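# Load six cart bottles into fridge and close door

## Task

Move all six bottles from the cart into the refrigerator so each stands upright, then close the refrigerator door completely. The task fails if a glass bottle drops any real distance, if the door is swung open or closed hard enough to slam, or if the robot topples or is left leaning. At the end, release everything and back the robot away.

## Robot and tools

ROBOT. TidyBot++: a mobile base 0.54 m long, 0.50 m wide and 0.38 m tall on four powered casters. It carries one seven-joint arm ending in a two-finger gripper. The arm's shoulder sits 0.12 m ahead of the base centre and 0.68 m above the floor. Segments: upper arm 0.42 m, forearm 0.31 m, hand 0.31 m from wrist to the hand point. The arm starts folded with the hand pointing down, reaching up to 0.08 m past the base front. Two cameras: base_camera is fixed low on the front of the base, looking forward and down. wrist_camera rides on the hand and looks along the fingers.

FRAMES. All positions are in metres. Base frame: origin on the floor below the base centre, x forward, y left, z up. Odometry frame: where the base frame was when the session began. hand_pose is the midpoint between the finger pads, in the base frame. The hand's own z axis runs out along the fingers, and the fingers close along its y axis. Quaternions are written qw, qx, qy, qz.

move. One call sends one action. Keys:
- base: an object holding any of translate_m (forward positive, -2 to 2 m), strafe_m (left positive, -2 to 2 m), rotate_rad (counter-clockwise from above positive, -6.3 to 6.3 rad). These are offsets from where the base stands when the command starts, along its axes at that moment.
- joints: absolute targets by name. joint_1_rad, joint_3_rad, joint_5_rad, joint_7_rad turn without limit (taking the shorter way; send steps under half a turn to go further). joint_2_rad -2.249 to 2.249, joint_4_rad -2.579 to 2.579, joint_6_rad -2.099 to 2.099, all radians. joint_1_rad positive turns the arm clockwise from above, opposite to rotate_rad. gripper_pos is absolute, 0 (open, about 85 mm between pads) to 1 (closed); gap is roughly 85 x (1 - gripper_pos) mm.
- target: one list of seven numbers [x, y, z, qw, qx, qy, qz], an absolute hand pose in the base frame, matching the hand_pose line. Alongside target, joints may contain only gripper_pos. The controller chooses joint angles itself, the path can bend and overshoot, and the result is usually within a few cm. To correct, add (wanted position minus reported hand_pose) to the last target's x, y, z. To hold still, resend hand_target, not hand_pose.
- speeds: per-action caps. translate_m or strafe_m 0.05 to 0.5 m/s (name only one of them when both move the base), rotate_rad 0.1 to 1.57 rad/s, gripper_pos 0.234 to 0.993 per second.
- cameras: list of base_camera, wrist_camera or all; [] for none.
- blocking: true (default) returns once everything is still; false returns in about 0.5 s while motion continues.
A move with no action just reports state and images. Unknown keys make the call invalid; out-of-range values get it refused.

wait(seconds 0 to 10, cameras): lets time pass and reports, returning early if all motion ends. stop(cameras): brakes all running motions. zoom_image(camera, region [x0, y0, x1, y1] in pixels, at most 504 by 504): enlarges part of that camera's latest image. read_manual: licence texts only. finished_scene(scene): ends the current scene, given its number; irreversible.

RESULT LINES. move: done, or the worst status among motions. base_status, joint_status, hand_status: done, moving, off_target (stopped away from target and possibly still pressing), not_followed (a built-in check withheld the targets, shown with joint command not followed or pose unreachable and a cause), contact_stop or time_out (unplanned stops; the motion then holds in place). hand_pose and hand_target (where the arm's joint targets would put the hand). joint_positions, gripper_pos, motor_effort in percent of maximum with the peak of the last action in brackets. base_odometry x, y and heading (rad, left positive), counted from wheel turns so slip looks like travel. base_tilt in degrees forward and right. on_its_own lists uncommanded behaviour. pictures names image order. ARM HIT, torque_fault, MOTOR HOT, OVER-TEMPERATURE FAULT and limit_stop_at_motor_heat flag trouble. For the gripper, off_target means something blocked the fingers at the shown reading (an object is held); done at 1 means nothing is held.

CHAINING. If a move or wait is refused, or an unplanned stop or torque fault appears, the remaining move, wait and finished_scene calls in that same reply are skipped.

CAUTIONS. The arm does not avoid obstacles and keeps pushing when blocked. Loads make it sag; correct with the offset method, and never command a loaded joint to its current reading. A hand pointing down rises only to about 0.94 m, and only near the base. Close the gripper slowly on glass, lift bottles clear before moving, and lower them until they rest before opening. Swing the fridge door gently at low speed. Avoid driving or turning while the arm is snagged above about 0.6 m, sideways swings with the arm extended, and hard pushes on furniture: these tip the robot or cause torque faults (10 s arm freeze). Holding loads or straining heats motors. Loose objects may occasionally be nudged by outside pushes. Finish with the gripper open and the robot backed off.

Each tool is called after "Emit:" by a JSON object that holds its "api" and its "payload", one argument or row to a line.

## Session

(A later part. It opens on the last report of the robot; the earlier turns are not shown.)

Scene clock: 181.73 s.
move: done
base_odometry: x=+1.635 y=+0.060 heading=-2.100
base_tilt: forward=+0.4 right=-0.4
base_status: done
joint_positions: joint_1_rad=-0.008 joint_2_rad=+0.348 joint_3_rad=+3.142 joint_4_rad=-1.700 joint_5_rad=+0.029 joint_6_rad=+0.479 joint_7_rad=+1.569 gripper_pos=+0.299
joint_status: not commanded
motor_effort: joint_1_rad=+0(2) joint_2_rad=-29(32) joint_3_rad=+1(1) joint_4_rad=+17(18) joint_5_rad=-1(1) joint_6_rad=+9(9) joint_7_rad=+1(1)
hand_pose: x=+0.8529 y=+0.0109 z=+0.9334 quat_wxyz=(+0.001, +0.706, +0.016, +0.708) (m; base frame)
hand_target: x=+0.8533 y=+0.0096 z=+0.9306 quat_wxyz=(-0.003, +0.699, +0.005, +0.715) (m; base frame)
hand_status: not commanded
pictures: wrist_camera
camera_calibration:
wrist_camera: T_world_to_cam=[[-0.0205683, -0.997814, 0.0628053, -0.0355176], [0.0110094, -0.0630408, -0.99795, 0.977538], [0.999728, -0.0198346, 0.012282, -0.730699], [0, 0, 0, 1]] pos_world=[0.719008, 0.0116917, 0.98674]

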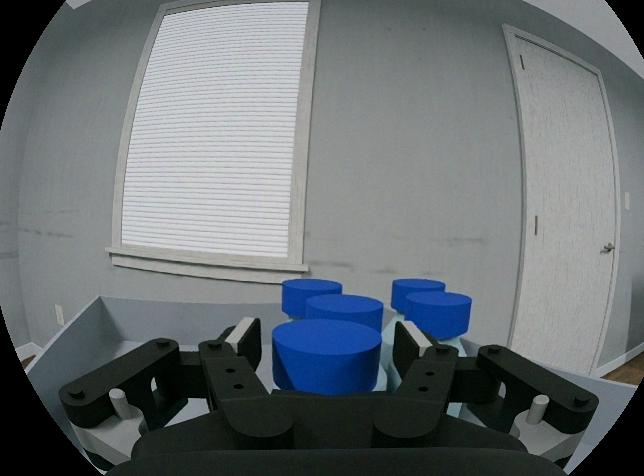

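Emit:
{"api": "move", "payload": {
  "base": {"translate_m": 0.01},
  "speeds": {"translate_m": 0.05},
  "cameras": []
}}

Emit:
{"api": "move", "payload": {
  "joints": {"gripper_pos": 0.6},
  "speeds": {"gripper_pos": 0.234},
  "cameras": ["wrist_camera"]
}}

Scene clock: 185.97 s.
move: done
base_odometry: x=+1.630 y=+0.051 heading=-2.100
base_tilt: forward=+0.4 right=-0.4
base_status: done
joint_positions: joint_1_rad=-0.008 joint_2_rad=+0.350 joint_3_rad=+3.142 joint_4_rad=-1.700 joint_5_rad=+0.029 joint_6_rad=+0.480 joint_7_rad=+1.569 gripper_pos=+0.299
joint_status: not commanded
motor_effort: joint_1_rad=+1(1) joint_2_rad=-30(31) joint_3_rad=+1(1) joint_4_rad=+18(19) joint_5_rad=-1(1) joint_6_rad=+9(9) joint_7_rad=+0(1)
hand_pose: x=+0.8535 y=+0.0110 z=+0.9318 quat_wxyz=(+0.001, +0.707, +0.016, +0.707) (m; base frame)
hand_target: x=+0.8533 y=+0.0096 z=+0.9306 quat_wxyz=(-0.003, +0.699, +0.005, +0.715) (m; base frame)
hand_status: not commanded
pictures: none
No camera images: "cameras" was empty.

Scene clock: 187.57 s.
move: off_target
base_odometry: x=+1.630 y=+0.051 heading=-2.100
base_tilt: forward=+0.4 right=-0.4
base_status: not commanded
joint_positions: joint_1_rad=-0.008 joint_2_rad=+0.350 joint_3_rad=+3.142 joint_4_rad=-1.700 joint_5_rad=+0.029 joint_6_rad=+0.481 joint_7_rad=+1.569 gripper_pos=+0.429
joint_status: gripper_pos off_target (ended at +0.429, target +0.600)
motor_effort: joint_1_rad=+0(2) joint_2_rad=-29(30) joint_3_rad=+1(2) joint_4_rad=+17(19) joint_5_rad=-1(2) joint_6_rad=+9(9) joint_7_rad=+0(1)
hand_pose: x=+0.8535 y=+0.0114 z=+0.9321 quat_wxyz=(+0.001, +0.707, +0.016, +0.707) (m; base frame)
hand_target: x=+0.8533 y=+0.0096 z=+0.9306 quat_wxyz=(-0.003, +0.699, +0.005, +0.715) (m; base frame)
hand_status: not commanded
pictures: wrist_camera
camera_calibration:
wrist_camera: T_world_to_cam=[[-0.0198077, -0.997844, 0.0625767, -0.035412], [0.010201, -0.0627875, -0.997975, 0.976955], [0.999752, -0.0191293, 0.0114227, -0.730458], [0, 0, 0, 1]] pos_world=[0.719609, 0.0120318, 0.985537]

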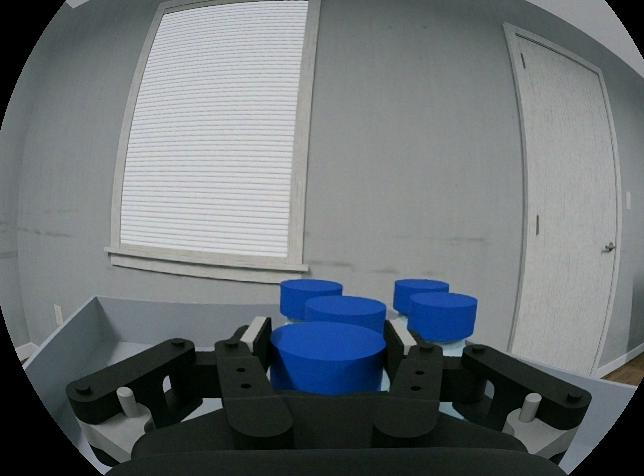

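Emit:
{"api": "move", "payload": {
  "joints": {"joint_2_rad": 0.20, "joint_4_rad": -1.40, "joint_6_rad": 0.22},
  "cameras": []
}}

Emit:
{"api": "move", "payload": {
  "base": {"translate_m": -0.3},
  "speeds": {"translate_m": 0.35},
  "cameras": ["wrist_camera"]
}}

Emit:
{"api": "move", "payload": {
  "base": {"translate_m": 0.147, "strafe_m": -0.352, "rotate_rad": 3.215},
  "speeds": {"translate_m": 0.15, "rotate_rad": 0.8},
  "joints": {"joint_2_rad": 0.20, "joint_4_rad": -1.287, "joint_6_rad": 0.0}
}}

Scene clock: 193.50 s.
move: done
base_odometry: x=+1.630 y=+0.051 heading=-2.100
base_tilt: forward=+0.4 right=-0.4
base_status: not commanded
joint_positions: joint_1_rad=-0.008 joint_2_rad=+0.257 joint_3_rad=+3.142 joint_4_rad=-1.446 joint_5_rad=+0.029 joint_6_rad=+0.259 joint_7_rad=+1.569 gripper_pos=+0.429
joint_status: all done
motor_effort: joint_1_rad=+0(1) joint_2_rad=-33(38) joint_3_rad=+0(1) joint_4_rad=+24(26) joint_5_rad=-1(1) joint_6_rad=+12(15) joint_7_rad=+0(1)
hand_pose: x=+0.8464 y=+0.0095 z=+1.0861 quat_wxyz=(+0.004, +0.661, +0.014, +0.750) (m; base frame)
hand_target: x=+0.8224 y=+0.0093 z=+1.1440 quat_wxyz=(-0.003, +0.637, +0.005, +0.771) (m; base frame)
hand_status: not commanded
pictures: none
No camera images: "cameras" was empty.

Scene clock: 195.40 s.
move: done
base_odometry: x=+1.781 y=+0.310 heading=-2.100
base_tilt: forward=+0.3 right=-0.4
base_status: done
joint_positions: joint_1_rad=-0.008 joint_2_rad=+0.254 joint_3_rad=+3.142 joint_4_rad=-1.446 joint_5_rad=+0.029 joint_6_rad=+0.256 joint_7_rad=+1.569 gripper_pos=+0.429
joint_status: not commanded
motor_effort: joint_1_rad=+0(3) joint_2_rad=-33(37) joint_3_rad=+1(3) joint_4_rad=+23(24) joint_5_rad=-1(1) joint_6_rad=+13(13) joint_7_rad=+0(1)
hand_pose: x=+0.8453 y=+0.0098 z=+1.0874 quat_wxyz=(+0.004, +0.661, +0.014, +0.750) (m; base frame)
hand_target: x=+0.8224 y=+0.0093 z=+1.1440 quat_wxyz=(-0.003, +0.637, +0.005, +0.771) (m; base frame)
hand_status: not commanded
pictures: wrist_camera
camera_calibration:
wrist_camera: T_world_to_cam=[[-0.0332243, -0.997639, 0.060104, -0.0328979], [0.134414, -0.0640511, -0.988853, 1.01709], [0.990368, -0.0247752, 0.136224, -0.851843], [0, 0, 0, 1]] pos_world=[0.705835, 0.0112206, 1.12377]

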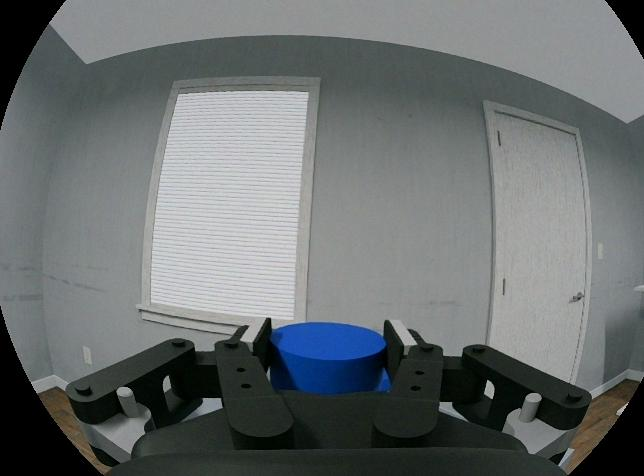

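Scene clock: 200.43 s.
move: done
base_odometry: x=+1.403 y=+0.361 heading=+1.115
base_tilt: forward=+0.4 right=-0.4
base_status: done
joint_positions: joint_1_rad=-0.016 joint_2_rad=+0.254 joint_3_rad=+3.136 joint_4_rad=-1.342 joint_5_rad=+0.029 joint_6_rad=+0.040 joint_7_rad=+1.569 gripper_pos=+0.429
joint_status: all done
motor_effort: joint_1_rad=+0(5) joint_2_rad=-33(36) joint_3_rad=+1(4) joint_4_rad=+23(25) joint_5_rad=-1(1) joint_6_rad=+13(14) joint_7_rad=+0(1)
hand_pose: x=+0.8500 y=+0.0164 z=+1.0855 quat_wxyz=(+0.001, +0.702, +0.017, +0.712) (m; base frame)
hand_target: x=+0.8260 y=+0.0094 z=+1.1466 quat_wxyz=(-0.003, +0.677, +0.005, +0.736) (m; base frame)
hand_status: not commanded
pictures: base_camera, wrist_camera
camera_calibration:
wrist_camera: T_world_to_cam=[[-0.0201263, -0.997751, 0.0639307, -0.0413104], [0.0236011, -0.0644, -0.997645, 1.11871], [0.999519, -0.0185701, 0.0248442, -0.743061], [0, 0, 0, 1]] pos_world=[0.715469, 0.0170287, 1.13718]

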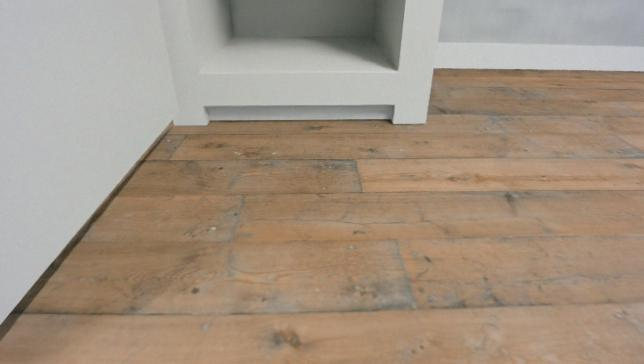

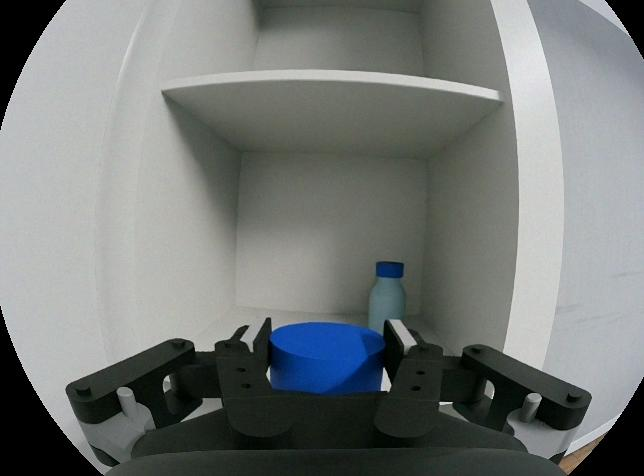

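Emit:
{"api": "move", "payload": {
  "base": {"translate_m": 0.47, "strafe_m": -0.02},
  "speeds": {"translate_m": 0.25},
  "joints": {"joint_4_rad": -1.36, "joint_6_rad": 0.04},
  "cameras": ["wrist_camera"]
}}

Scene clock: 207.23 s.
move: done
base_odometry: x=+1.628 y=+0.775 heading=+1.115
base_tilt: forward=+0.4 right=-0.4
base_status: done
joint_positions: joint_1_rad=-0.016 joint_2_rad=+0.247 joint_3_rad=+3.136 joint_4_rad=-1.373 joint_5_rad=+0.029 joint_6_rad=+0.039 joint_7_rad=+1.569 gripper_pos=+0.429
joint_status: all done
motor_effort: joint_1_rad=+0(1) joint_2_rad=-29(36) joint_3_rad=+1(2) joint_4_rad=+20(24) joint_5_rad=+0(1) joint_6_rad=+11(14) joint_7_rad=+0(1)
hand_pose: x=+0.8468 y=+0.0163 z=+1.0717 quat_wxyz=(+0.001, +0.710, +0.017, +0.704) (m; base frame)
hand_target: x=+0.8277 y=+0.0094 z=+1.1134 quat_wxyz=(-0.003, +0.689, +0.005, +0.725) (m; base frame)
hand_status: not commanded
pictures: wrist_camera
camera_calibration:
wrist_camera: T_world_to_cam=[[-0.0185809, -0.997718, 0.0649107, -0.0428791], [0.000107823, -0.0649239, -0.99789, 1.12512], [0.999827, -0.0185347, 0.00131392, -0.714565], [0, 0, 0, 1]] pos_world=[0.713524, 0.0170217, 1.12647]

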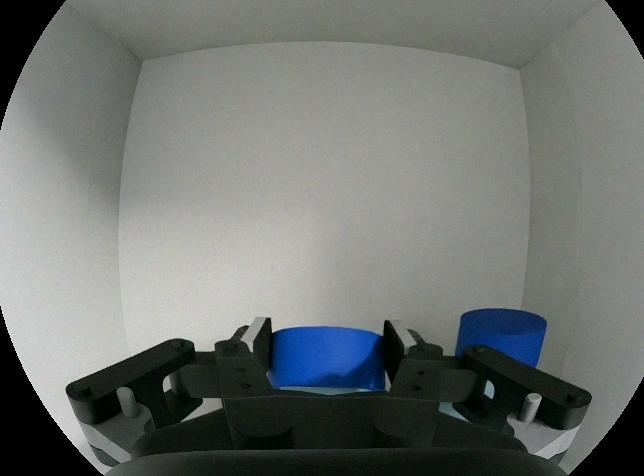

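Emit:
{"api": "zoom_image", "payload": {
  "camera": "wrist_camera",
  "region": [220, 300, 440, 420]
}}

Scaled by 2.291.

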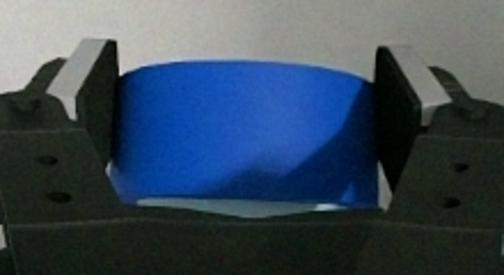

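Emit:
{"api": "move", "payload": {
  "base": {"translate_m": -0.02},
  "speeds": {"translate_m": 0.05},
  "cameras": ["wrist_camera"]
}}

Emit:
{"api": "zoom_image", "payload": {
  "camera": "wrist_camera",
  "region": [220, 300, 440, 420]
}}

Scene clock: 213.73 s.
move: done
base_odometry: x=+1.619 y=+0.757 heading=+1.115
base_tilt: forward=+0.4 right=-0.4
base_status: done
joint_positions: joint_1_rad=-0.016 joint_2_rad=+0.241 joint_3_rad=+3.137 joint_4_rad=-1.370 joint_5_rad=+0.029 joint_6_rad=+0.039 joint_7_rad=+1.569 gripper_pos=+0.429
joint_status: not commanded
motor_effort: joint_1_rad=+1(2) joint_2_rad=-30(30) joint_3_rad=+1(2) joint_4_rad=+21(21) joint_5_rad=+0(1) joint_6_rad=+10(12) joint_7_rad=+1(1)
hand_pose: x=+0.8447 y=+0.0160 z=+1.0774 quat_wxyz=(+0.002, +0.707, +0.017, +0.707) (m; base frame)
hand_target: x=+0.8277 y=+0.0094 z=+1.1134 quat_wxyz=(-0.003, +0.689, +0.005, +0.725) (m; base frame)
hand_status: not commanded
pictures: wrist_camera
camera_calibration:
wrist_camera: T_world_to_cam=[[-0.0196006, -0.997711, 0.0647235, -0.0425689], [0.00832157, -0.0648965, -0.997857, 1.12381], [0.999773, -0.01902, 0.00957454, -0.721262], [0, 0, 0, 1]] pos_world=[0.710912, 0.0167416, 1.13107]

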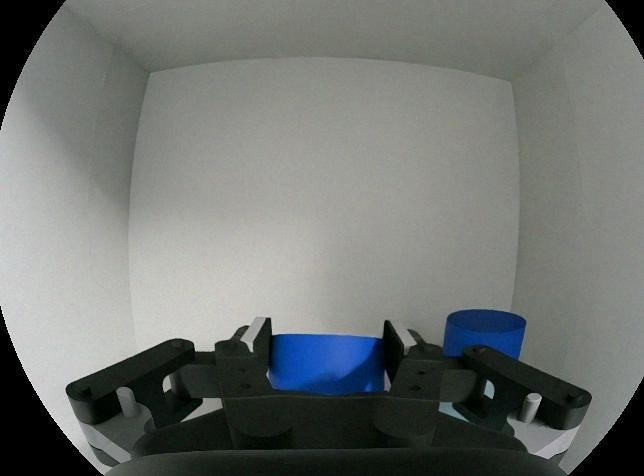

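Scaled by 2.291.

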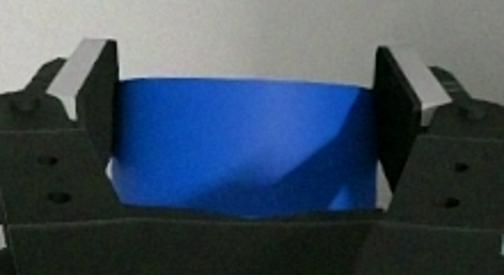

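Emit:
{"api": "move", "payload": {
  "joints": {"joint_4_rad": -1.30, "joint_6_rad": 0.02},
  "cameras": ["wrist_camera"]
}}

Emit:
{"api": "zoom_image", "payload": {
  "camera": "wrist_camera",
  "region": [220, 300, 440, 420]
}}

Scene clock: 228.57 s.
move: done
base_odometry: x=+1.619 y=+0.757 heading=+1.115
base_tilt: forward=+0.4 right=-0.4
base_status: not commanded
joint_positions: joint_1_rad=-0.016 joint_2_rad=+0.241 joint_3_rad=+3.137 joint_4_rad=-1.352 joint_5_rad=+0.029 joint_6_rad=+0.035 joint_7_rad=+1.569 gripper_pos=+0.429
joint_status: all done
motor_effort: joint_1_rad=+0(1) joint_2_rad=-33(34) joint_3_rad=+1(2) joint_4_rad=+23(24) joint_5_rad=-1(1) joint_6_rad=+13(14) joint_7_rad=+0(1)
hand_pose: x=+0.8448 y=+0.0160 z=+1.0876 quat_wxyz=(+0.002, +0.702, +0.017, +0.712) (m; base frame)
hand_target: x=+0.8261 y=+0.0094 z=+1.1447 quat_wxyz=(-0.003, +0.674, +0.005, +0.738) (m; base frame)
hand_status: not commanded
pictures: wrist_camera
camera_calibration:
wrist_camera: T_world_to_cam=[[-0.0206565, -0.997727, 0.0641491, -0.0417562], [0.0225975, -0.0646123, -0.997655, 1.12174], [0.999531, -0.0191585, 0.0238808, -0.736868], [0, 0, 0, 1]] pos_world=[0.710311, 0.0166995, 1.13938]

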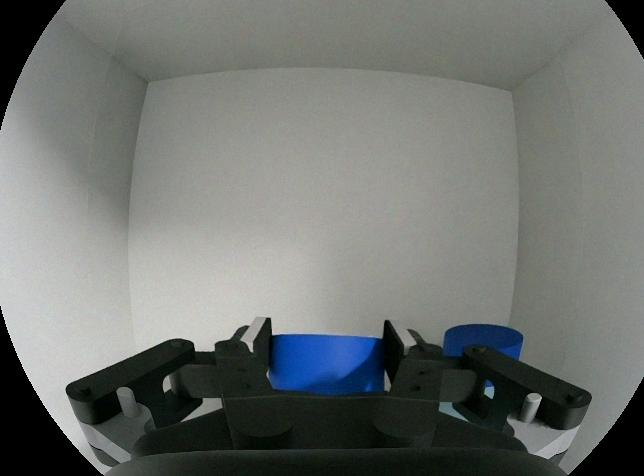

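Scaled by 2.291.

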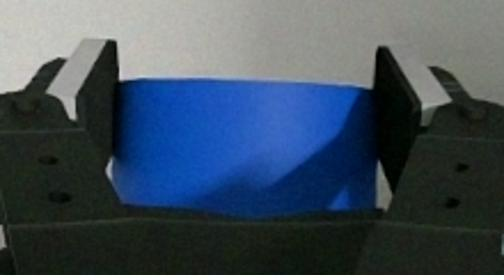

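Emit:
{"api": "move", "payload": {

}}

Scene clock: 250.70 s.
base_odometry: x=+1.619 y=+0.757 heading=+1.115
base_tilt: forward=+0.4 right=-0.4
base_status: not commanded
joint_positions: joint_1_rad=-0.016 joint_2_rad=+0.241 joint_3_rad=+3.137 joint_4_rad=-1.352 joint_5_rad=+0.029 joint_6_rad=+0.035 joint_7_rad=+1.569 gripper_pos=+0.429
joint_status: all done
motor_effort: joint_1_rad=+0(1) joint_2_rad=-32(34) joint_3_rad=+1(2) joint_4_rad=+23(24) joint_5_rad=-1(1) joint_6_rad=+12(14) joint_7_rad=+0(1)
hand_pose: x=+0.8448 y=+0.0160 z=+1.0876 quat_wxyz=(+0.002, +0.702, +0.017, +0.712) (m; base frame)
hand_target: x=+0.8261 y=+0.0094 z=+1.1447 quat_wxyz=(-0.003, +0.674, +0.005, +0.738) (m; base frame)
hand_status: not commanded
pictures: base_camera, wrist_camera
camera_calibration:
wrist_camera: T_world_to_cam=[[-0.0206565, -0.997727, 0.0641491, -0.0417562], [0.0225975, -0.0646123, -0.997655, 1.12174], [0.999531, -0.0191585, 0.0238808, -0.736868], [0, 0, 0, 1]] pos_world=[0.710311, 0.0166995, 1.13938]

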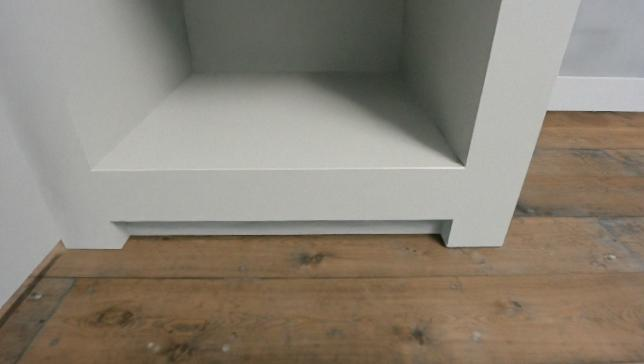

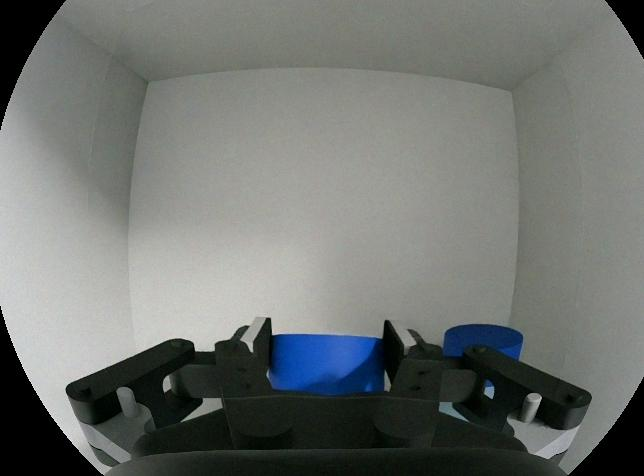

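Emit:
{"api": "zoom_image", "payload": {
  "camera": "wrist_camera",
  "region": [200, 300, 540, 440]
}}

Emit:
{"api": "zoom_image", "payload": {
  "camera": "base_camera",
  "region": [160, 0, 460, 200]
}}

Scaled by 1.482.

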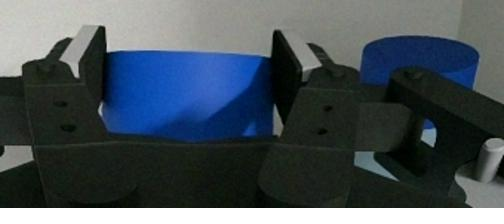

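Scaled by 1.680.

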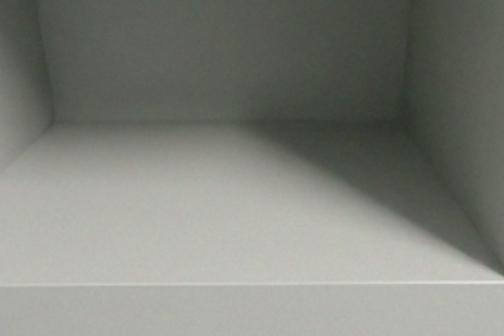

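Emit:
{"api": "move", "payload": {
  "joints": {"joint_4_rad": -1.33, "joint_6_rad": 0.05},
  "cameras": []
}}

Emit:
{"api": "move", "payload": {
  "joints": {"joint_4_rad": -1.35, "joint_6_rad": 0.07},
  "cameras": ["wrist_camera"]
}}

Scene clock: 260.60 s.
move: done
base_odometry: x=+1.619 y=+0.757 heading=+1.115
base_tilt: forward=+0.4 right=-0.4
base_status: not commanded
joint_positions: joint_1_rad=-0.016 joint_2_rad=+0.241 joint_3_rad=+3.137 joint_4_rad=-1.353 joint_5_rad=+0.029 joint_6_rad=+0.035 joint_7_rad=+1.569 gripper_pos=+0.429
joint_status: all done
motor_effort: joint_1_rad=+0(1) joint_2_rad=-32(33) joint_3_rad=+0(1) joint_4_rad=+23(25) joint_5_rad=+0(1) joint_6_rad=+13(13) joint_7_rad=+0(1)
hand_pose: x=+0.8448 y=+0.0160 z=+1.0867 quat_wxyz=(+0.002, +0.703, +0.017, +0.711) (m; base frame)
hand_target: x=+0.8266 y=+0.0094 z=+1.1352 quat_wxyz=(-0.003, +0.674, +0.005, +0.738) (m; base frame)
hand_status: not commanded
pictures: none
No camera images: "cameras" was empty.

Scene clock: 261.17 s.
move: done
base_odometry: x=+1.619 y=+0.757 heading=+1.115
base_tilt: forward=+0.4 right=-0.4
base_status: not commanded
joint_positions: joint_1_rad=-0.016 joint_2_rad=+0.241 joint_3_rad=+3.137 joint_4_rad=-1.359 joint_5_rad=+0.029 joint_6_rad=+0.035 joint_7_rad=+1.569 gripper_pos=+0.429
joint_status: all done
motor_effort: joint_1_rad=+0(1) joint_2_rad=-32(33) joint_3_rad=+1(1) joint_4_rad=+23(24) joint_5_rad=-1(1) joint_6_rad=+13(14) joint_7_rad=+0(1)
hand_pose: x=+0.8448 y=+0.0160 z=+1.0828 quat_wxyz=(+0.002, +0.705, +0.017, +0.709) (m; base frame)
hand_target: x=+0.8268 y=+0.0094 z=+1.1290 quat_wxyz=(-0.003, +0.674, +0.005, +0.738) (m; base frame)
hand_status: not commanded
pictures: wrist_camera
camera_calibration:
wrist_camera: T_world_to_cam=[[-0.0201568, -0.997717, 0.0644597, -0.0422046], [0.0149761, -0.0647668, -0.997788, 1.12356], [0.999685, -0.0191469, 0.0162474, -0.728578], [0, 0, 0, 1]] pos_world=[0.710671, 0.016711, 1.13563]

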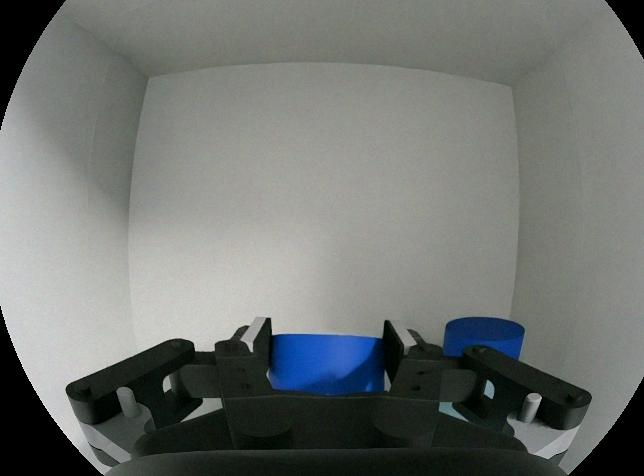

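Emit:
{"api": "move", "payload": {
  "joints": {"joint_4_rad": -1.38, "joint_6_rad": 0.09},
  "cameras": []
}}

Emit:
{"api": "move", "payload": {
  "joints": {"joint_4_rad": -1.41, "joint_6_rad": 0.12},
  "cameras": ["wrist_camera"]
}}

Scene clock: 263.33 s.
move: done
base_odometry: x=+1.619 y=+0.757 heading=+1.115
base_tilt: forward=+0.4 right=-0.4
base_status: not commanded
joint_positions: joint_1_rad=-0.016 joint_2_rad=+0.241 joint_3_rad=+3.137 joint_4_rad=-1.374 joint_5_rad=+0.029 joint_6_rad=+0.046 joint_7_rad=+1.569 gripper_pos=+0.429
joint_status: all done
motor_effort: joint_1_rad=+0(1) joint_2_rad=-30(32) joint_3_rad=+0(1) joint_4_rad=+21(24) joint_5_rad=-1(1) joint_6_rad=+11(13) joint_7_rad=+1(1)
hand_pose: x=+0.8445 y=+0.0161 z=+1.0775 quat_wxyz=(+0.002, +0.706, +0.017, +0.708) (m; base frame)
hand_target: x=+0.8271 y=+0.0094 z=+1.1164 quat_wxyz=(-0.003, +0.678, +0.005, +0.735) (m; base frame)
hand_status: not commanded
pictures: none
No camera images: "cameras" was empty.

Scene clock: 263.97 s.
move: done
base_odometry: x=+1.619 y=+0.757 heading=+1.115
base_tilt: forward=+0.4 right=-0.4
base_status: not commanded
joint_positions: joint_1_rad=-0.016 joint_2_rad=+0.240 joint_3_rad=+3.137 joint_4_rad=-1.391 joint_5_rad=+0.029 joint_6_rad=+0.078 joint_7_rad=+1.569 gripper_pos=+0.429
joint_status: all done
motor_effort: joint_1_rad=-1(1) joint_2_rad=-28(30) joint_3_rad=+0(1) joint_4_rad=+18(22) joint_5_rad=-1(1) joint_6_rad=+9(12) joint_7_rad=+0(1)
hand_pose: x=+0.8439 y=+0.0162 z=+1.0771 quat_wxyz=(+0.001, +0.701, +0.017, +0.713) (m; base frame)
hand_target: x=+0.8269 y=+0.0094 z=+1.1070 quat_wxyz=(-0.003, +0.678, +0.005, +0.735) (m; base frame)
hand_status: not commanded
pictures: wrist_camera
camera_calibration:
wrist_camera: T_world_to_cam=[[-0.0199413, -0.997751, 0.0639868, -0.0412972], [0.0269219, -0.0645121, -0.997554, 1.10751], [0.999439, -0.0181698, 0.0281478, -0.740199], [0, 0, 0, 1]] pos_world=[0.709143, 0.0167943, 1.12828]

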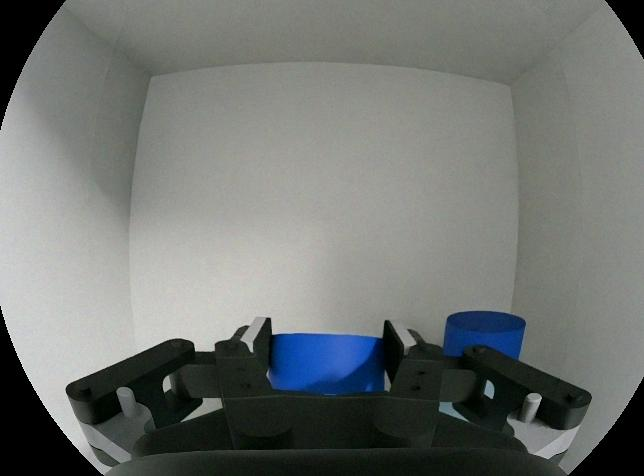

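Emit:
{"api": "move", "payload": {
  "base": {"translate_m": -0.025},
  "speeds": {"translate_m": 0.05},
  "cameras": ["wrist_camera"]
}}

Emit:
{"api": "zoom_image", "payload": {
  "camera": "wrist_camera",
  "region": [200, 300, 540, 440]
}}

Scene clock: 266.43 s.
move: done
base_odometry: x=+1.608 y=+0.734 heading=+1.116
base_tilt: forward=+0.4 right=-0.4
base_status: done
joint_positions: joint_1_rad=-0.016 joint_2_rad=+0.238 joint_3_rad=+3.137 joint_4_rad=-1.392 joint_5_rad=+0.029 joint_6_rad=+0.081 joint_7_rad=+1.569 gripper_pos=+0.429
joint_status: not commanded
motor_effort: joint_1_rad=+0(2) joint_2_rad=-28(30) joint_3_rad=+0(1) joint_4_rad=+18(20) joint_5_rad=-1(1) joint_6_rad=+8(10) joint_7_rad=+0(1)
hand_pose: x=+0.8429 y=+0.0161 z=+1.0790 quat_wxyz=(+0.001, +0.699, +0.017, +0.715) (m; base frame)
hand_target: x=+0.8269 y=+0.0094 z=+1.1070 quat_wxyz=(-0.003, +0.678, +0.005, +0.735) (m; base frame)
hand_status: not commanded
pictures: wrist_camera
camera_calibration:
wrist_camera: T_world_to_cam=[[-0.0203618, -0.997751, 0.0638606, -0.0410785], [0.0315236, -0.0644828, -0.997421, 1.10548], [0.999296, -0.0182962, 0.0327657, -0.744151], [0, 0, 0, 1]] pos_world=[0.707942, 0.0166831, 1.12963]

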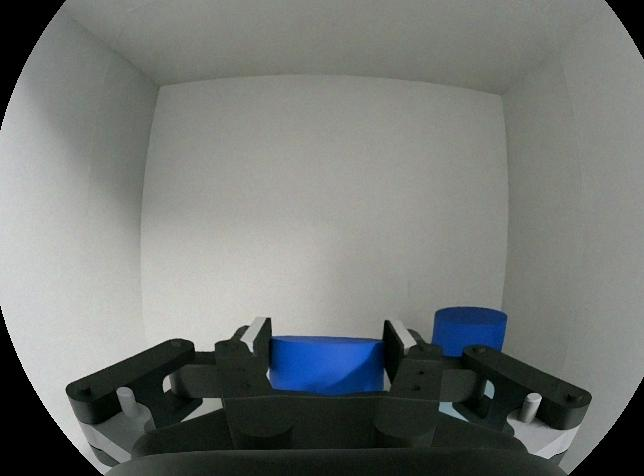

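Scaled by 1.482.

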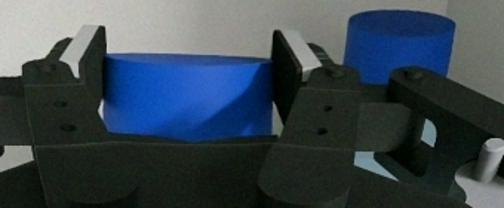

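Emit:
{"api": "move", "payload": {
  "base": {"translate_m": -0.025},
  "speeds": {"translate_m": 0.05},
  "cameras": ["wrist_camera"]
}}

Emit:
{"api": "zoom_image", "payload": {
  "camera": "wrist_camera",
  "region": [200, 300, 540, 440]
}}

Scene clock: 270.13 s.
move: done
base_odometry: x=+1.597 y=+0.712 heading=+1.116
base_tilt: forward=+0.4 right=-0.4
base_status: done
joint_positions: joint_1_rad=-0.016 joint_2_rad=+0.237 joint_3_rad=+3.138 joint_4_rad=-1.397 joint_5_rad=+0.029 joint_6_rad=+0.082 joint_7_rad=+1.569 gripper_pos=+0.429
joint_status: not commanded
motor_effort: joint_1_rad=+0(2) joint_2_rad=-29(31) joint_3_rad=+1(2) joint_4_rad=+21(22) joint_5_rad=-1(1) joint_6_rad=+10(11) joint_7_rad=+0(1)
hand_pose: x=+0.8425 y=+0.0159 z=+1.0774 quat_wxyz=(+0.002, +0.700, +0.017, +0.714) (m; base frame)
hand_target: x=+0.8269 y=+0.0094 z=+1.1070 quat_wxyz=(-0.003, +0.678, +0.005, +0.735) (m; base frame)
hand_status: not commanded
pictures: wrist_camera
camera_calibration:
wrist_camera: T_world_to_cam=[[-0.0204409, -0.99774, 0.0640027, -0.0412327], [0.0292299, -0.0645851, -0.997484, 1.10584], [0.999364, -0.0185187, 0.030484, -0.741233], [0, 0, 0, 1]] pos_world=[0.707595, 0.0165543, 1.12829]

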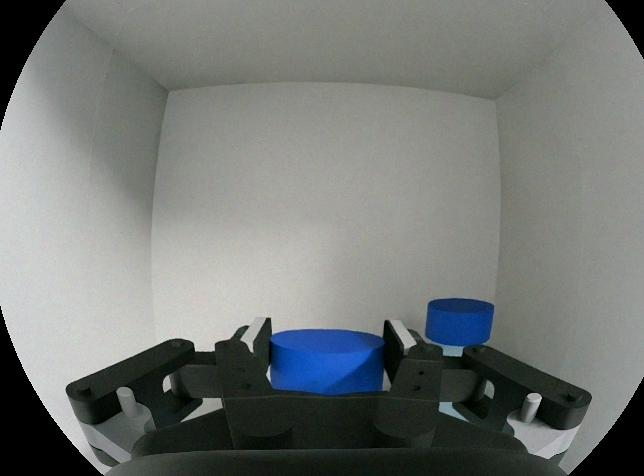

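Scaled by 1.482.

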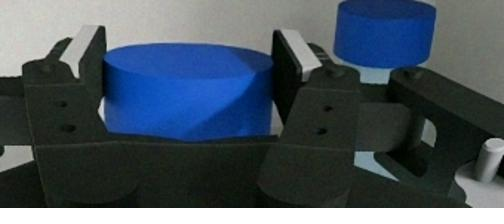

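Emit:
{"api": "move", "payload": {
  "joints": {"joint_4_rad": -1.30, "joint_6_rad": 0.02},
  "cameras": ["wrist_camera"]
}}

Scene clock: 273.93 s.
move: done
base_odometry: x=+1.597 y=+0.712 heading=+1.116
base_tilt: forward=+0.4 right=-0.4
base_status: not commanded
joint_positions: joint_1_rad=-0.016 joint_2_rad=+0.237 joint_3_rad=+3.138 joint_4_rad=-1.354 joint_5_rad=+0.029 joint_6_rad=+0.039 joint_7_rad=+1.569 gripper_pos=+0.429
joint_status: all done
motor_effort: joint_1_rad=+0(1) joint_2_rad=-32(33) joint_3_rad=+1(1) joint_4_rad=+24(24) joint_5_rad=+0(1) joint_6_rad=+13(14) joint_7_rad=+0(1)
hand_pose: x=+0.8430 y=+0.0155 z=+1.0902 quat_wxyz=(+0.002, +0.700, +0.017, +0.714) (m; base frame)
hand_target: x=+0.8261 y=+0.0094 z=+1.1446 quat_wxyz=(-0.003, +0.674, +0.005, +0.738) (m; base frame)
hand_status: not commanded
pictures: wrist_camera
camera_calibration:
wrist_camera: T_world_to_cam=[[-0.0216094, -0.997709, 0.0641065, -0.0415622], [0.0278714, -0.0646978, -0.997516, 1.11979], [0.999378, -0.0197689, 0.0292057, -0.740795], [0, 0, 0, 1]] pos_world=[0.708226, 0.0163361, 1.14131]

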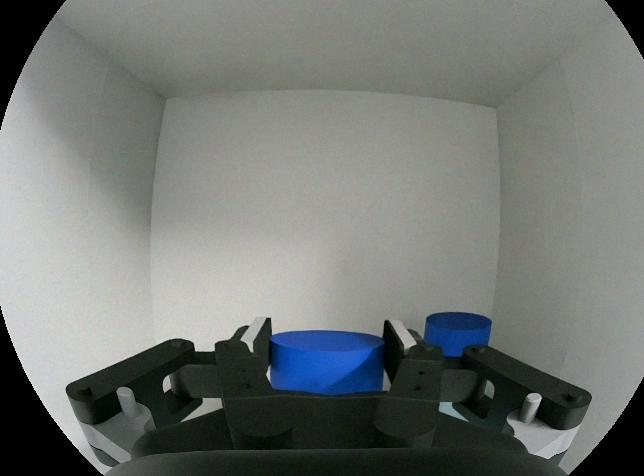

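Emit:
{"api": "move", "payload": {
  "base": {"translate_m": 0.06},
  "speeds": {"translate_m": 0.15},
  "joints": {"joint_4_rad": -1.28, "joint_6_rad": 0.0},
  "cameras": ["base_camera", "wrist_camera"]
}}

Scene clock: 276.80 s.
move: done
base_odometry: x=+1.624 y=+0.766 heading=+1.115
base_tilt: forward=+0.4 right=-0.4
base_status: done
joint_positions: joint_1_rad=-0.016 joint_2_rad=+0.238 joint_3_rad=+3.138 joint_4_rad=-1.334 joint_5_rad=+0.029 joint_6_rad=+0.028 joint_7_rad=+1.569 gripper_pos=+0.429
joint_status: all done
motor_effort: joint_1_rad=+1(2) joint_2_rad=-33(36) joint_3_rad=+1(2) joint_4_rad=+22(24) joint_5_rad=-1(1) joint_6_rad=+13(14) joint_7_rad=+0(1)
hand_pose: x=+0.8436 y=+0.0154 z=+1.0983 quat_wxyz=(+0.002, +0.698, +0.016, +0.716) (m; base frame)
hand_target: x=+0.8256 y=+0.0094 z=+1.1509 quat_wxyz=(-0.003, +0.674, +0.005, +0.738) (m; base frame)
hand_status: not commanded
pictures: base_camera, wrist_camera
camera_calibration:
wrist_camera: T_world_to_cam=[[-0.0224225, -0.997712, 0.0637871, -0.0411305], [0.035477, -0.0645571, -0.997283, 1.12117], [0.999119, -0.0200986, 0.0368434, -0.749753], [0, 0, 0, 1]] pos_world=[0.708394, 0.0162741, 1.14837]

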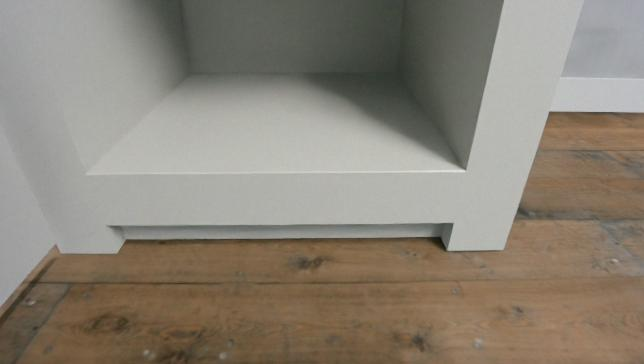

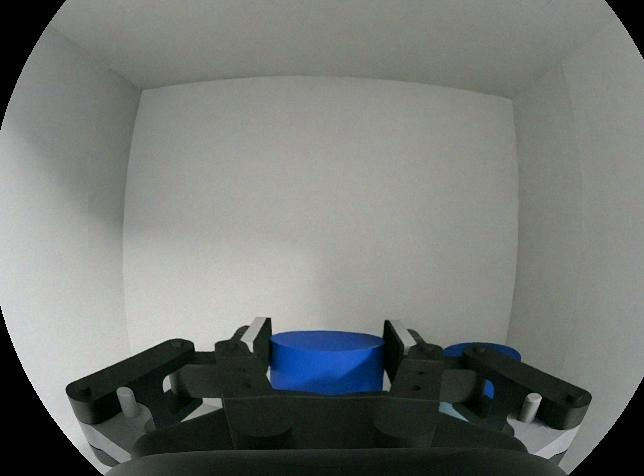

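Emit:
{"api": "move", "payload": {
  "joints": {"joint_4_rad": -1.37, "joint_6_rad": 0.08},
  "cameras": []
}}

Emit:
{"api": "move", "payload": {
  "joints": {"joint_4_rad": -1.41, "joint_6_rad": 0.12},
  "cameras": ["wrist_camera"]
}}

Scene clock: 279.47 s.
move: done
base_odometry: x=+1.624 y=+0.766 heading=+1.115
base_tilt: forward=+0.4 right=-0.4
base_status: not commanded
joint_positions: joint_1_rad=-0.016 joint_2_rad=+0.238 joint_3_rad=+3.138 joint_4_rad=-1.370 joint_5_rad=+0.029 joint_6_rad=+0.039 joint_7_rad=+1.569 gripper_pos=+0.429
joint_status: all done
motor_effort: joint_1_rad=+0(1) joint_2_rad=-30(32) joint_3_rad=+0(1) joint_4_rad=+21(24) joint_5_rad=-1(1) joint_6_rad=+11(15) joint_7_rad=+0(1)
hand_pose: x=+0.8434 y=+0.0155 z=+1.0794 quat_wxyz=(+0.002, +0.706, +0.017, +0.708) (m; base frame)
hand_target: x=+0.8271 y=+0.0094 z=+1.1196 quat_wxyz=(-0.003, +0.678, +0.005, +0.735) (m; base frame)
hand_status: not commanded
pictures: none
No camera images: "cameras" was empty.

Scene clock: 280.17 s.
move: done
base_odometry: x=+1.624 y=+0.766 heading=+1.115
base_tilt: forward=+0.4 right=-0.4
base_status: not commanded
joint_positions: joint_1_rad=-0.016 joint_2_rad=+0.236 joint_3_rad=+3.138 joint_4_rad=-1.392 joint_5_rad=+0.029 joint_6_rad=+0.077 joint_7_rad=+1.569 gripper_pos=+0.429
joint_status: all done
motor_effort: joint_1_rad=-1(2) joint_2_rad=-27(30) joint_3_rad=-1(1) joint_4_rad=+20(22) joint_5_rad=-1(1) joint_6_rad=+9(11) joint_7_rad=-1(1)
hand_pose: x=+0.8424 y=+0.0156 z=+1.0787 quat_wxyz=(+0.002, +0.700, +0.017, +0.714) (m; base frame)
hand_target: x=+0.8269 y=+0.0094 z=+1.1070 quat_wxyz=(-0.003, +0.678, +0.005, +0.735) (m; base frame)
hand_status: not commanded
pictures: wrist_camera
camera_calibration:
wrist_camera: T_world_to_cam=[[-0.0209579, -0.997722, 0.0641181, -0.0413084], [0.0287915, -0.0647079, -0.997489, 1.10753], [0.999366, -0.0190592, 0.030082, -0.740807], [0, 0, 0, 1]] pos_world=[0.707584, 0.0163327, 1.12969]

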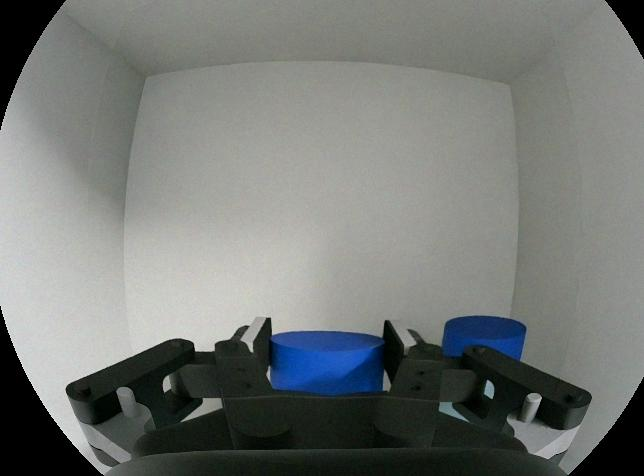

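Emit:
{"api": "move", "payload": {
  "base": {"translate_m": -0.015},
  "speeds": {"translate_m": 0.05},
  "cameras": ["wrist_camera"]
}}

Emit:
{"api": "zoom_image", "payload": {
  "camera": "wrist_camera",
  "region": [200, 300, 540, 440]
}}

Scene clock: 282.97 s.
move: done
base_odometry: x=+1.617 y=+0.752 heading=+1.116
base_tilt: forward=+0.4 right=-0.3
base_status: done
joint_positions: joint_1_rad=-0.016 joint_2_rad=+0.236 joint_3_rad=+3.138 joint_4_rad=-1.396 joint_5_rad=+0.029 joint_6_rad=+0.079 joint_7_rad=+1.569 gripper_pos=+0.429
joint_status: not commanded
motor_effort: joint_1_rad=+1(2) joint_2_rad=-28(32) joint_3_rad=+1(2) joint_4_rad=+19(22) joint_5_rad=+0(1) joint_6_rad=+9(12) joint_7_rad=+1(1)
hand_pose: x=+0.8421 y=+0.0156 z=+1.0774 quat_wxyz=(+0.002, +0.701, +0.017, +0.713) (m; base frame)
hand_target: x=+0.8269 y=+0.0094 z=+1.1070 quat_wxyz=(-0.003, +0.678, +0.005, +0.735) (m; base frame)
hand_status: not commanded
pictures: wrist_camera
camera_calibration:
wrist_camera: T_world_to_cam=[[-0.0208462, -0.99772, 0.0641836, -0.0414011], [0.0273205, -0.064742, -0.997528, 1.10749], [0.999409, -0.0190411, 0.0286079, -0.738916], [0, 0, 0, 1]] pos_world=[0.70736, 0.0163245, 1.12854]

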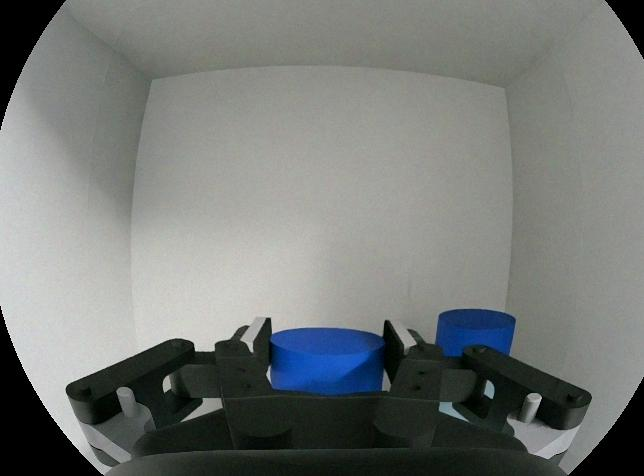

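Scaled by 1.482.

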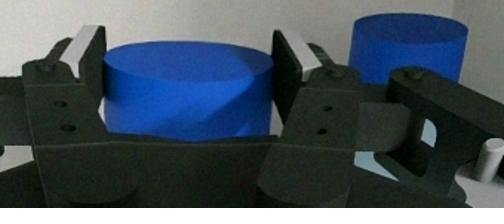

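Emit:
{"api": "move", "payload": {
  "joints": {"gripper_pos": 0.25},
  "speeds": {"gripper_pos": 0.234},
  "cameras": ["wrist_camera"]
}}

Scene clock: 286.87 s.
move: done
base_odometry: x=+1.617 y=+0.752 heading=+1.116
base_tilt: forward=+0.4 right=-0.4
base_status: not commanded
joint_positions: joint_1_rad=-0.016 joint_2_rad=+0.236 joint_3_rad=+3.138 joint_4_rad=-1.396 joint_5_rad=+0.029 joint_6_rad=+0.079 joint_7_rad=+1.569 gripper_pos=+0.251
joint_status: all done
motor_effort: joint_1_rad=+0(1) joint_2_rad=-28(29) joint_3_rad=+1(2) joint_4_rad=+19(20) joint_5_rad=+0(1) joint_6_rad=+9(10) joint_7_rad=+0(1)
hand_pose: x=+0.8421 y=+0.0155 z=+1.0774 quat_wxyz=(+0.002, +0.701, +0.017, +0.713) (m; base frame)
hand_target: x=+0.8269 y=+0.0094 z=+1.1070 quat_wxyz=(-0.003, +0.678, +0.005, +0.735) (m; base frame)
hand_status: not commanded
pictures: wrist_camera
camera_calibration:
wrist_camera: T_world_to_cam=[[-0.0209325, -0.997718, 0.0641975, -0.0414016], [0.0273151, -0.0647583, -0.997527, 1.10749], [0.999408, -0.0191272, 0.0286083, -0.738893], [0, 0, 0, 1]] pos_world=[0.707338, 0.0162793, 1.12855]

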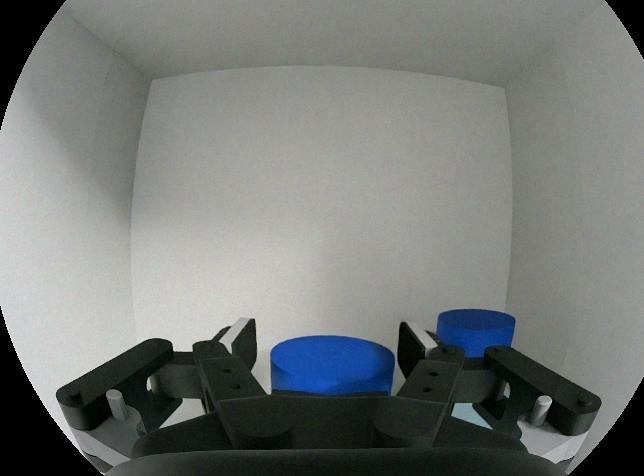

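Emit:
{"api": "move", "payload": {
  "base": {"translate_m": -0.06},
  "speeds": {"translate_m": 0.1},
  "cameras": ["wrist_camera"]
}}

Emit:
{"api": "move", "payload": {
  "base": {"translate_m": -0.35},
  "speeds": {"translate_m": 0.4},
  "cameras": ["base_camera", "wrist_camera"]
}}

Scene clock: 290.10 s.
move: done
base_odometry: x=+1.591 y=+0.698 heading=+1.116
base_tilt: forward=+0.4 right=-0.4
base_status: done
joint_positions: joint_1_rad=-0.016 joint_2_rad=+0.228 joint_3_rad=+3.138 joint_4_rad=-1.396 joint_5_rad=+0.029 joint_6_rad=+0.079 joint_7_rad=+1.569 gripper_pos=+0.251
joint_status: not commanded
motor_effort: joint_1_rad=+0(1) joint_2_rad=-27(31) joint_3_rad=+1(2) joint_4_rad=+19(20) joint_5_rad=+0(1) joint_6_rad=+9(9) joint_7_rad=+1(1)
hand_pose: x=+0.8390 y=+0.0155 z=+1.0830 quat_wxyz=(+0.002, +0.698, +0.017, +0.716) (m; base frame)
hand_target: x=+0.8269 y=+0.0094 z=+1.1070 quat_wxyz=(-0.003, +0.678, +0.005, +0.735) (m; base frame)
hand_status: not commanded
pictures: wrist_camera
camera_calibration:
wrist_camera: T_world_to_cam=[[-0.0214256, -0.997725, 0.0639141, -0.0411497], [0.034994, -0.064638, -0.997295, 1.10642], [0.999158, -0.0191311, 0.0362993, -0.744107], [0, 0, 0, 1]] pos_world=[0.703881, 0.0162252, 1.13307]

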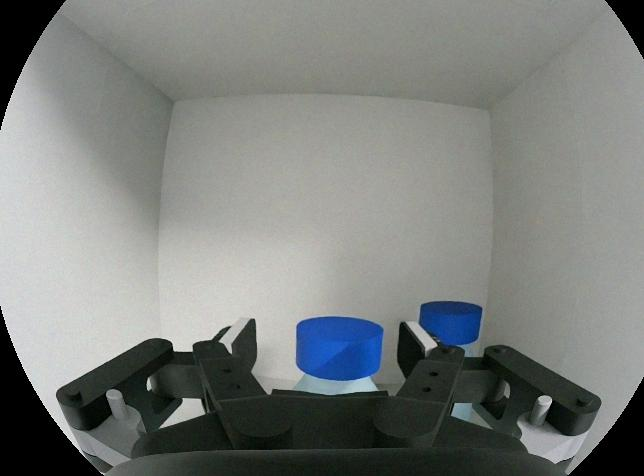

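Scene clock: 292.07 s.
move: done
base_odometry: x=+1.437 y=+0.383 heading=+1.116
base_tilt: forward=+0.4 right=-0.4
base_status: done
joint_positions: joint_1_rad=-0.016 joint_2_rad=+0.224 joint_3_rad=+3.138 joint_4_rad=-1.396 joint_5_rad=+0.029 joint_6_rad=+0.079 joint_7_rad=+1.569 gripper_pos=+0.251
joint_status: not commanded
motor_effort: joint_1_rad=-1(1) joint_2_rad=-27(31) joint_3_rad=+1(1) joint_4_rad=+19(20) joint_5_rad=-1(1) joint_6_rad=+9(9) joint_7_rad=+0(1)
hand_pose: x=+0.8372 y=+0.0155 z=+1.0862 quat_wxyz=(+0.002, +0.696, +0.017, +0.718) (m; base frame)
hand_target: x=+0.8269 y=+0.0094 z=+1.1070 quat_wxyz=(-0.003, +0.678, +0.005, +0.735) (m; base frame)
hand_status: not commanded
pictures: base_camera, wrist_camera
camera_calibration:
wrist_camera: T_world_to_cam=[[-0.0217107, -0.99773, 0.0637479, -0.0410025], [0.039448, -0.0645682, -0.997133, 1.10578], [0.998986, -0.0191338, 0.0407603, -0.747129], [0, 0, 0, 1]] pos_world=[0.70186, 0.0161935, 1.13568]

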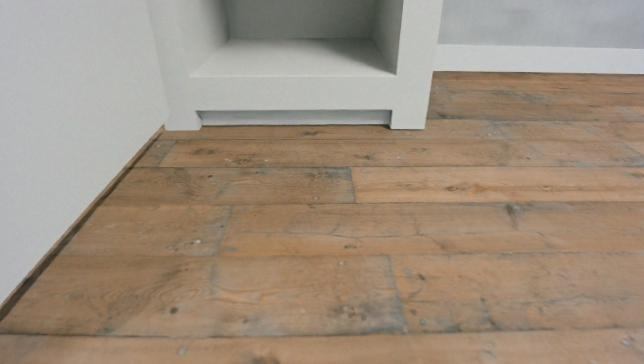

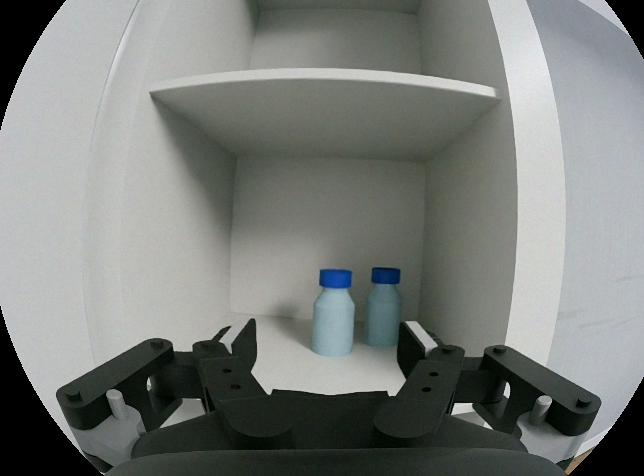

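Emit:
{"api": "move", "payload": {
  "base": {"translate_m": -0.141, "strafe_m": -0.256, "rotate_rad": -3.216},
  "speeds": {"translate_m": 0.15, "rotate_rad": 1.2},
  "joints": {"joint_2_rad": 0.30, "joint_4_rad": -1.60, "joint_6_rad": 0.36, "gripper_pos": 0.33}
}}

Scene clock: 300.57 s.
move: done
base_odometry: x=+1.605 y=+0.144 heading=-2.100
base_tilt: forward=+0.4 right=-0.4
base_status: done
joint_positions: joint_1_rad=-0.008 joint_2_rad=+0.303 joint_3_rad=+3.142 joint_4_rad=-1.582 joint_5_rad=+0.029 joint_6_rad=+0.309 joint_7_rad=+1.569 gripper_pos=+0.331
joint_status: all done
motor_effort: joint_1_rad=+1(6) joint_2_rad=-29(34) joint_3_rad=+1(5) joint_4_rad=+18(20) joint_5_rad=-1(2) joint_6_rad=+9(10) joint_7_rad=+0(1)
hand_pose: x=+0.8548 y=+0.0097 z=+0.9845 quat_wxyz=(+0.003, +0.709, +0.015, +0.705) (m; base frame)
hand_target: x=+0.8519 y=+0.0096 z=+0.9918 quat_wxyz=(-0.003, +0.696, +0.005, +0.718) (m; base frame)
hand_status: not commanded
pictures: base_camera, wrist_camera
camera_calibration:
wrist_camera: T_world_to_cam=[[-0.0244549, -0.997595, 0.0648613, -0.0386479], [0.0037307, -0.0649713, -0.99788, 1.03465], [0.999694, -0.024161, 0.0053106, -0.726319], [0, 0, 0, 1]] pos_world=[0.721291, 0.011119, 1.03882]

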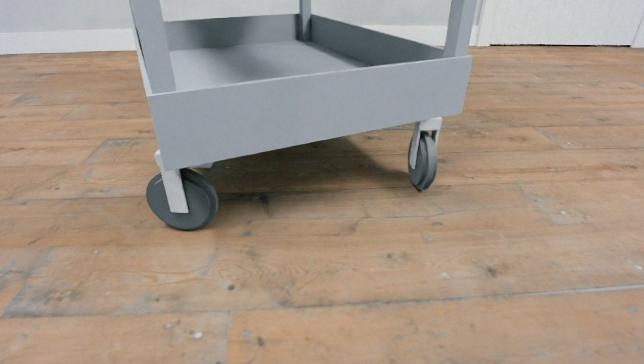

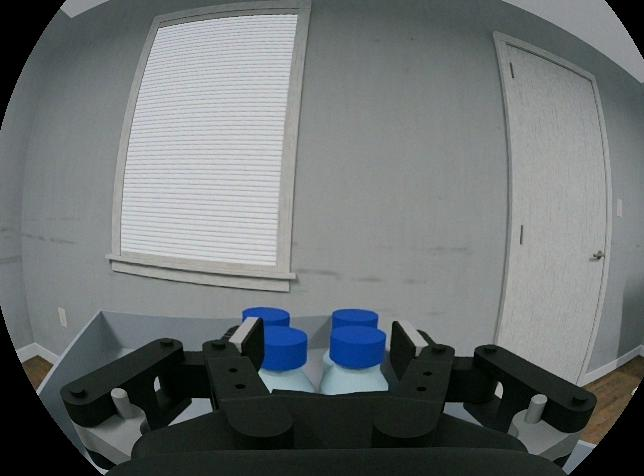

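Emit:
{"api": "move", "payload": {
  "base": {"translate_m": 0.05, "strafe_m": -0.024},
  "speeds": {"translate_m": 0.08},
  "joints": {"joint_2_rad": 0.36, "joint_4_rad": -1.717, "joint_6_rad": 0.53, "gripper_pos": 0.37},
  "cameras": ["wrist_camera"]
}}

Emit:
{"api": "zoom_image", "payload": {
  "camera": "wrist_camera",
  "region": [200, 280, 460, 440]
}}

Scene clock: 307.20 s.
move: done
base_odometry: x=+1.559 y=+0.113 heading=-2.101
base_tilt: forward=+0.4 right=-0.4
base_status: done
joint_positions: joint_1_rad=-0.008 joint_2_rad=+0.347 joint_3_rad=+3.142 joint_4_rad=-1.700 joint_5_rad=+0.029 joint_6_rad=+0.477 joint_7_rad=+1.569 gripper_pos=+0.371
joint_status: all done
motor_effort: joint_1_rad=+1(1) joint_2_rad=-29(32) joint_3_rad=+1(2) joint_4_rad=+16(19) joint_5_rad=+0(1) joint_6_rad=+9(10) joint_7_rad=-1(1)
hand_pose: x=+0.8526 y=+0.0111 z=+0.9339 quat_wxyz=(+0.001, +0.706, +0.016, +0.708) (m; base frame)
hand_target: x=+0.8533 y=+0.0096 z=+0.9306 quat_wxyz=(-0.003, +0.699, +0.005, +0.715) (m; base frame)
hand_status: not commanded
pictures: wrist_camera
camera_calibration:
wrist_camera: T_world_to_cam=[[-0.0203604, -0.997817, 0.0628251, -0.0356048], [0.0105395, -0.0630488, -0.997955, 0.978442], [0.999737, -0.0196566, 0.0118002, -0.729954], [0, 0, 0, 1]] pos_world=[0.718725, 0.0118141, 0.987291]

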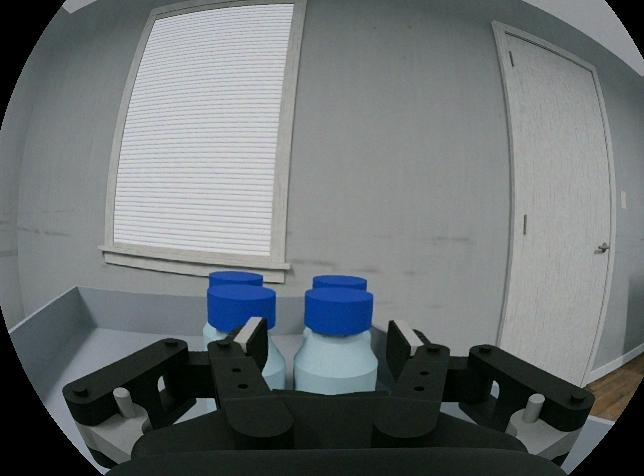

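Scaled by 1.938.

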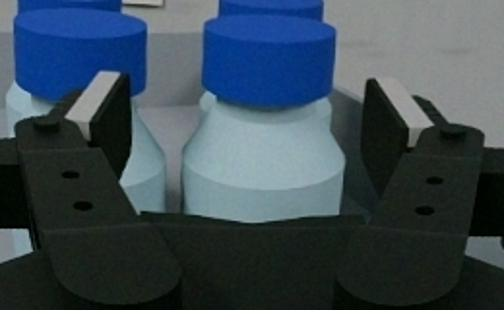

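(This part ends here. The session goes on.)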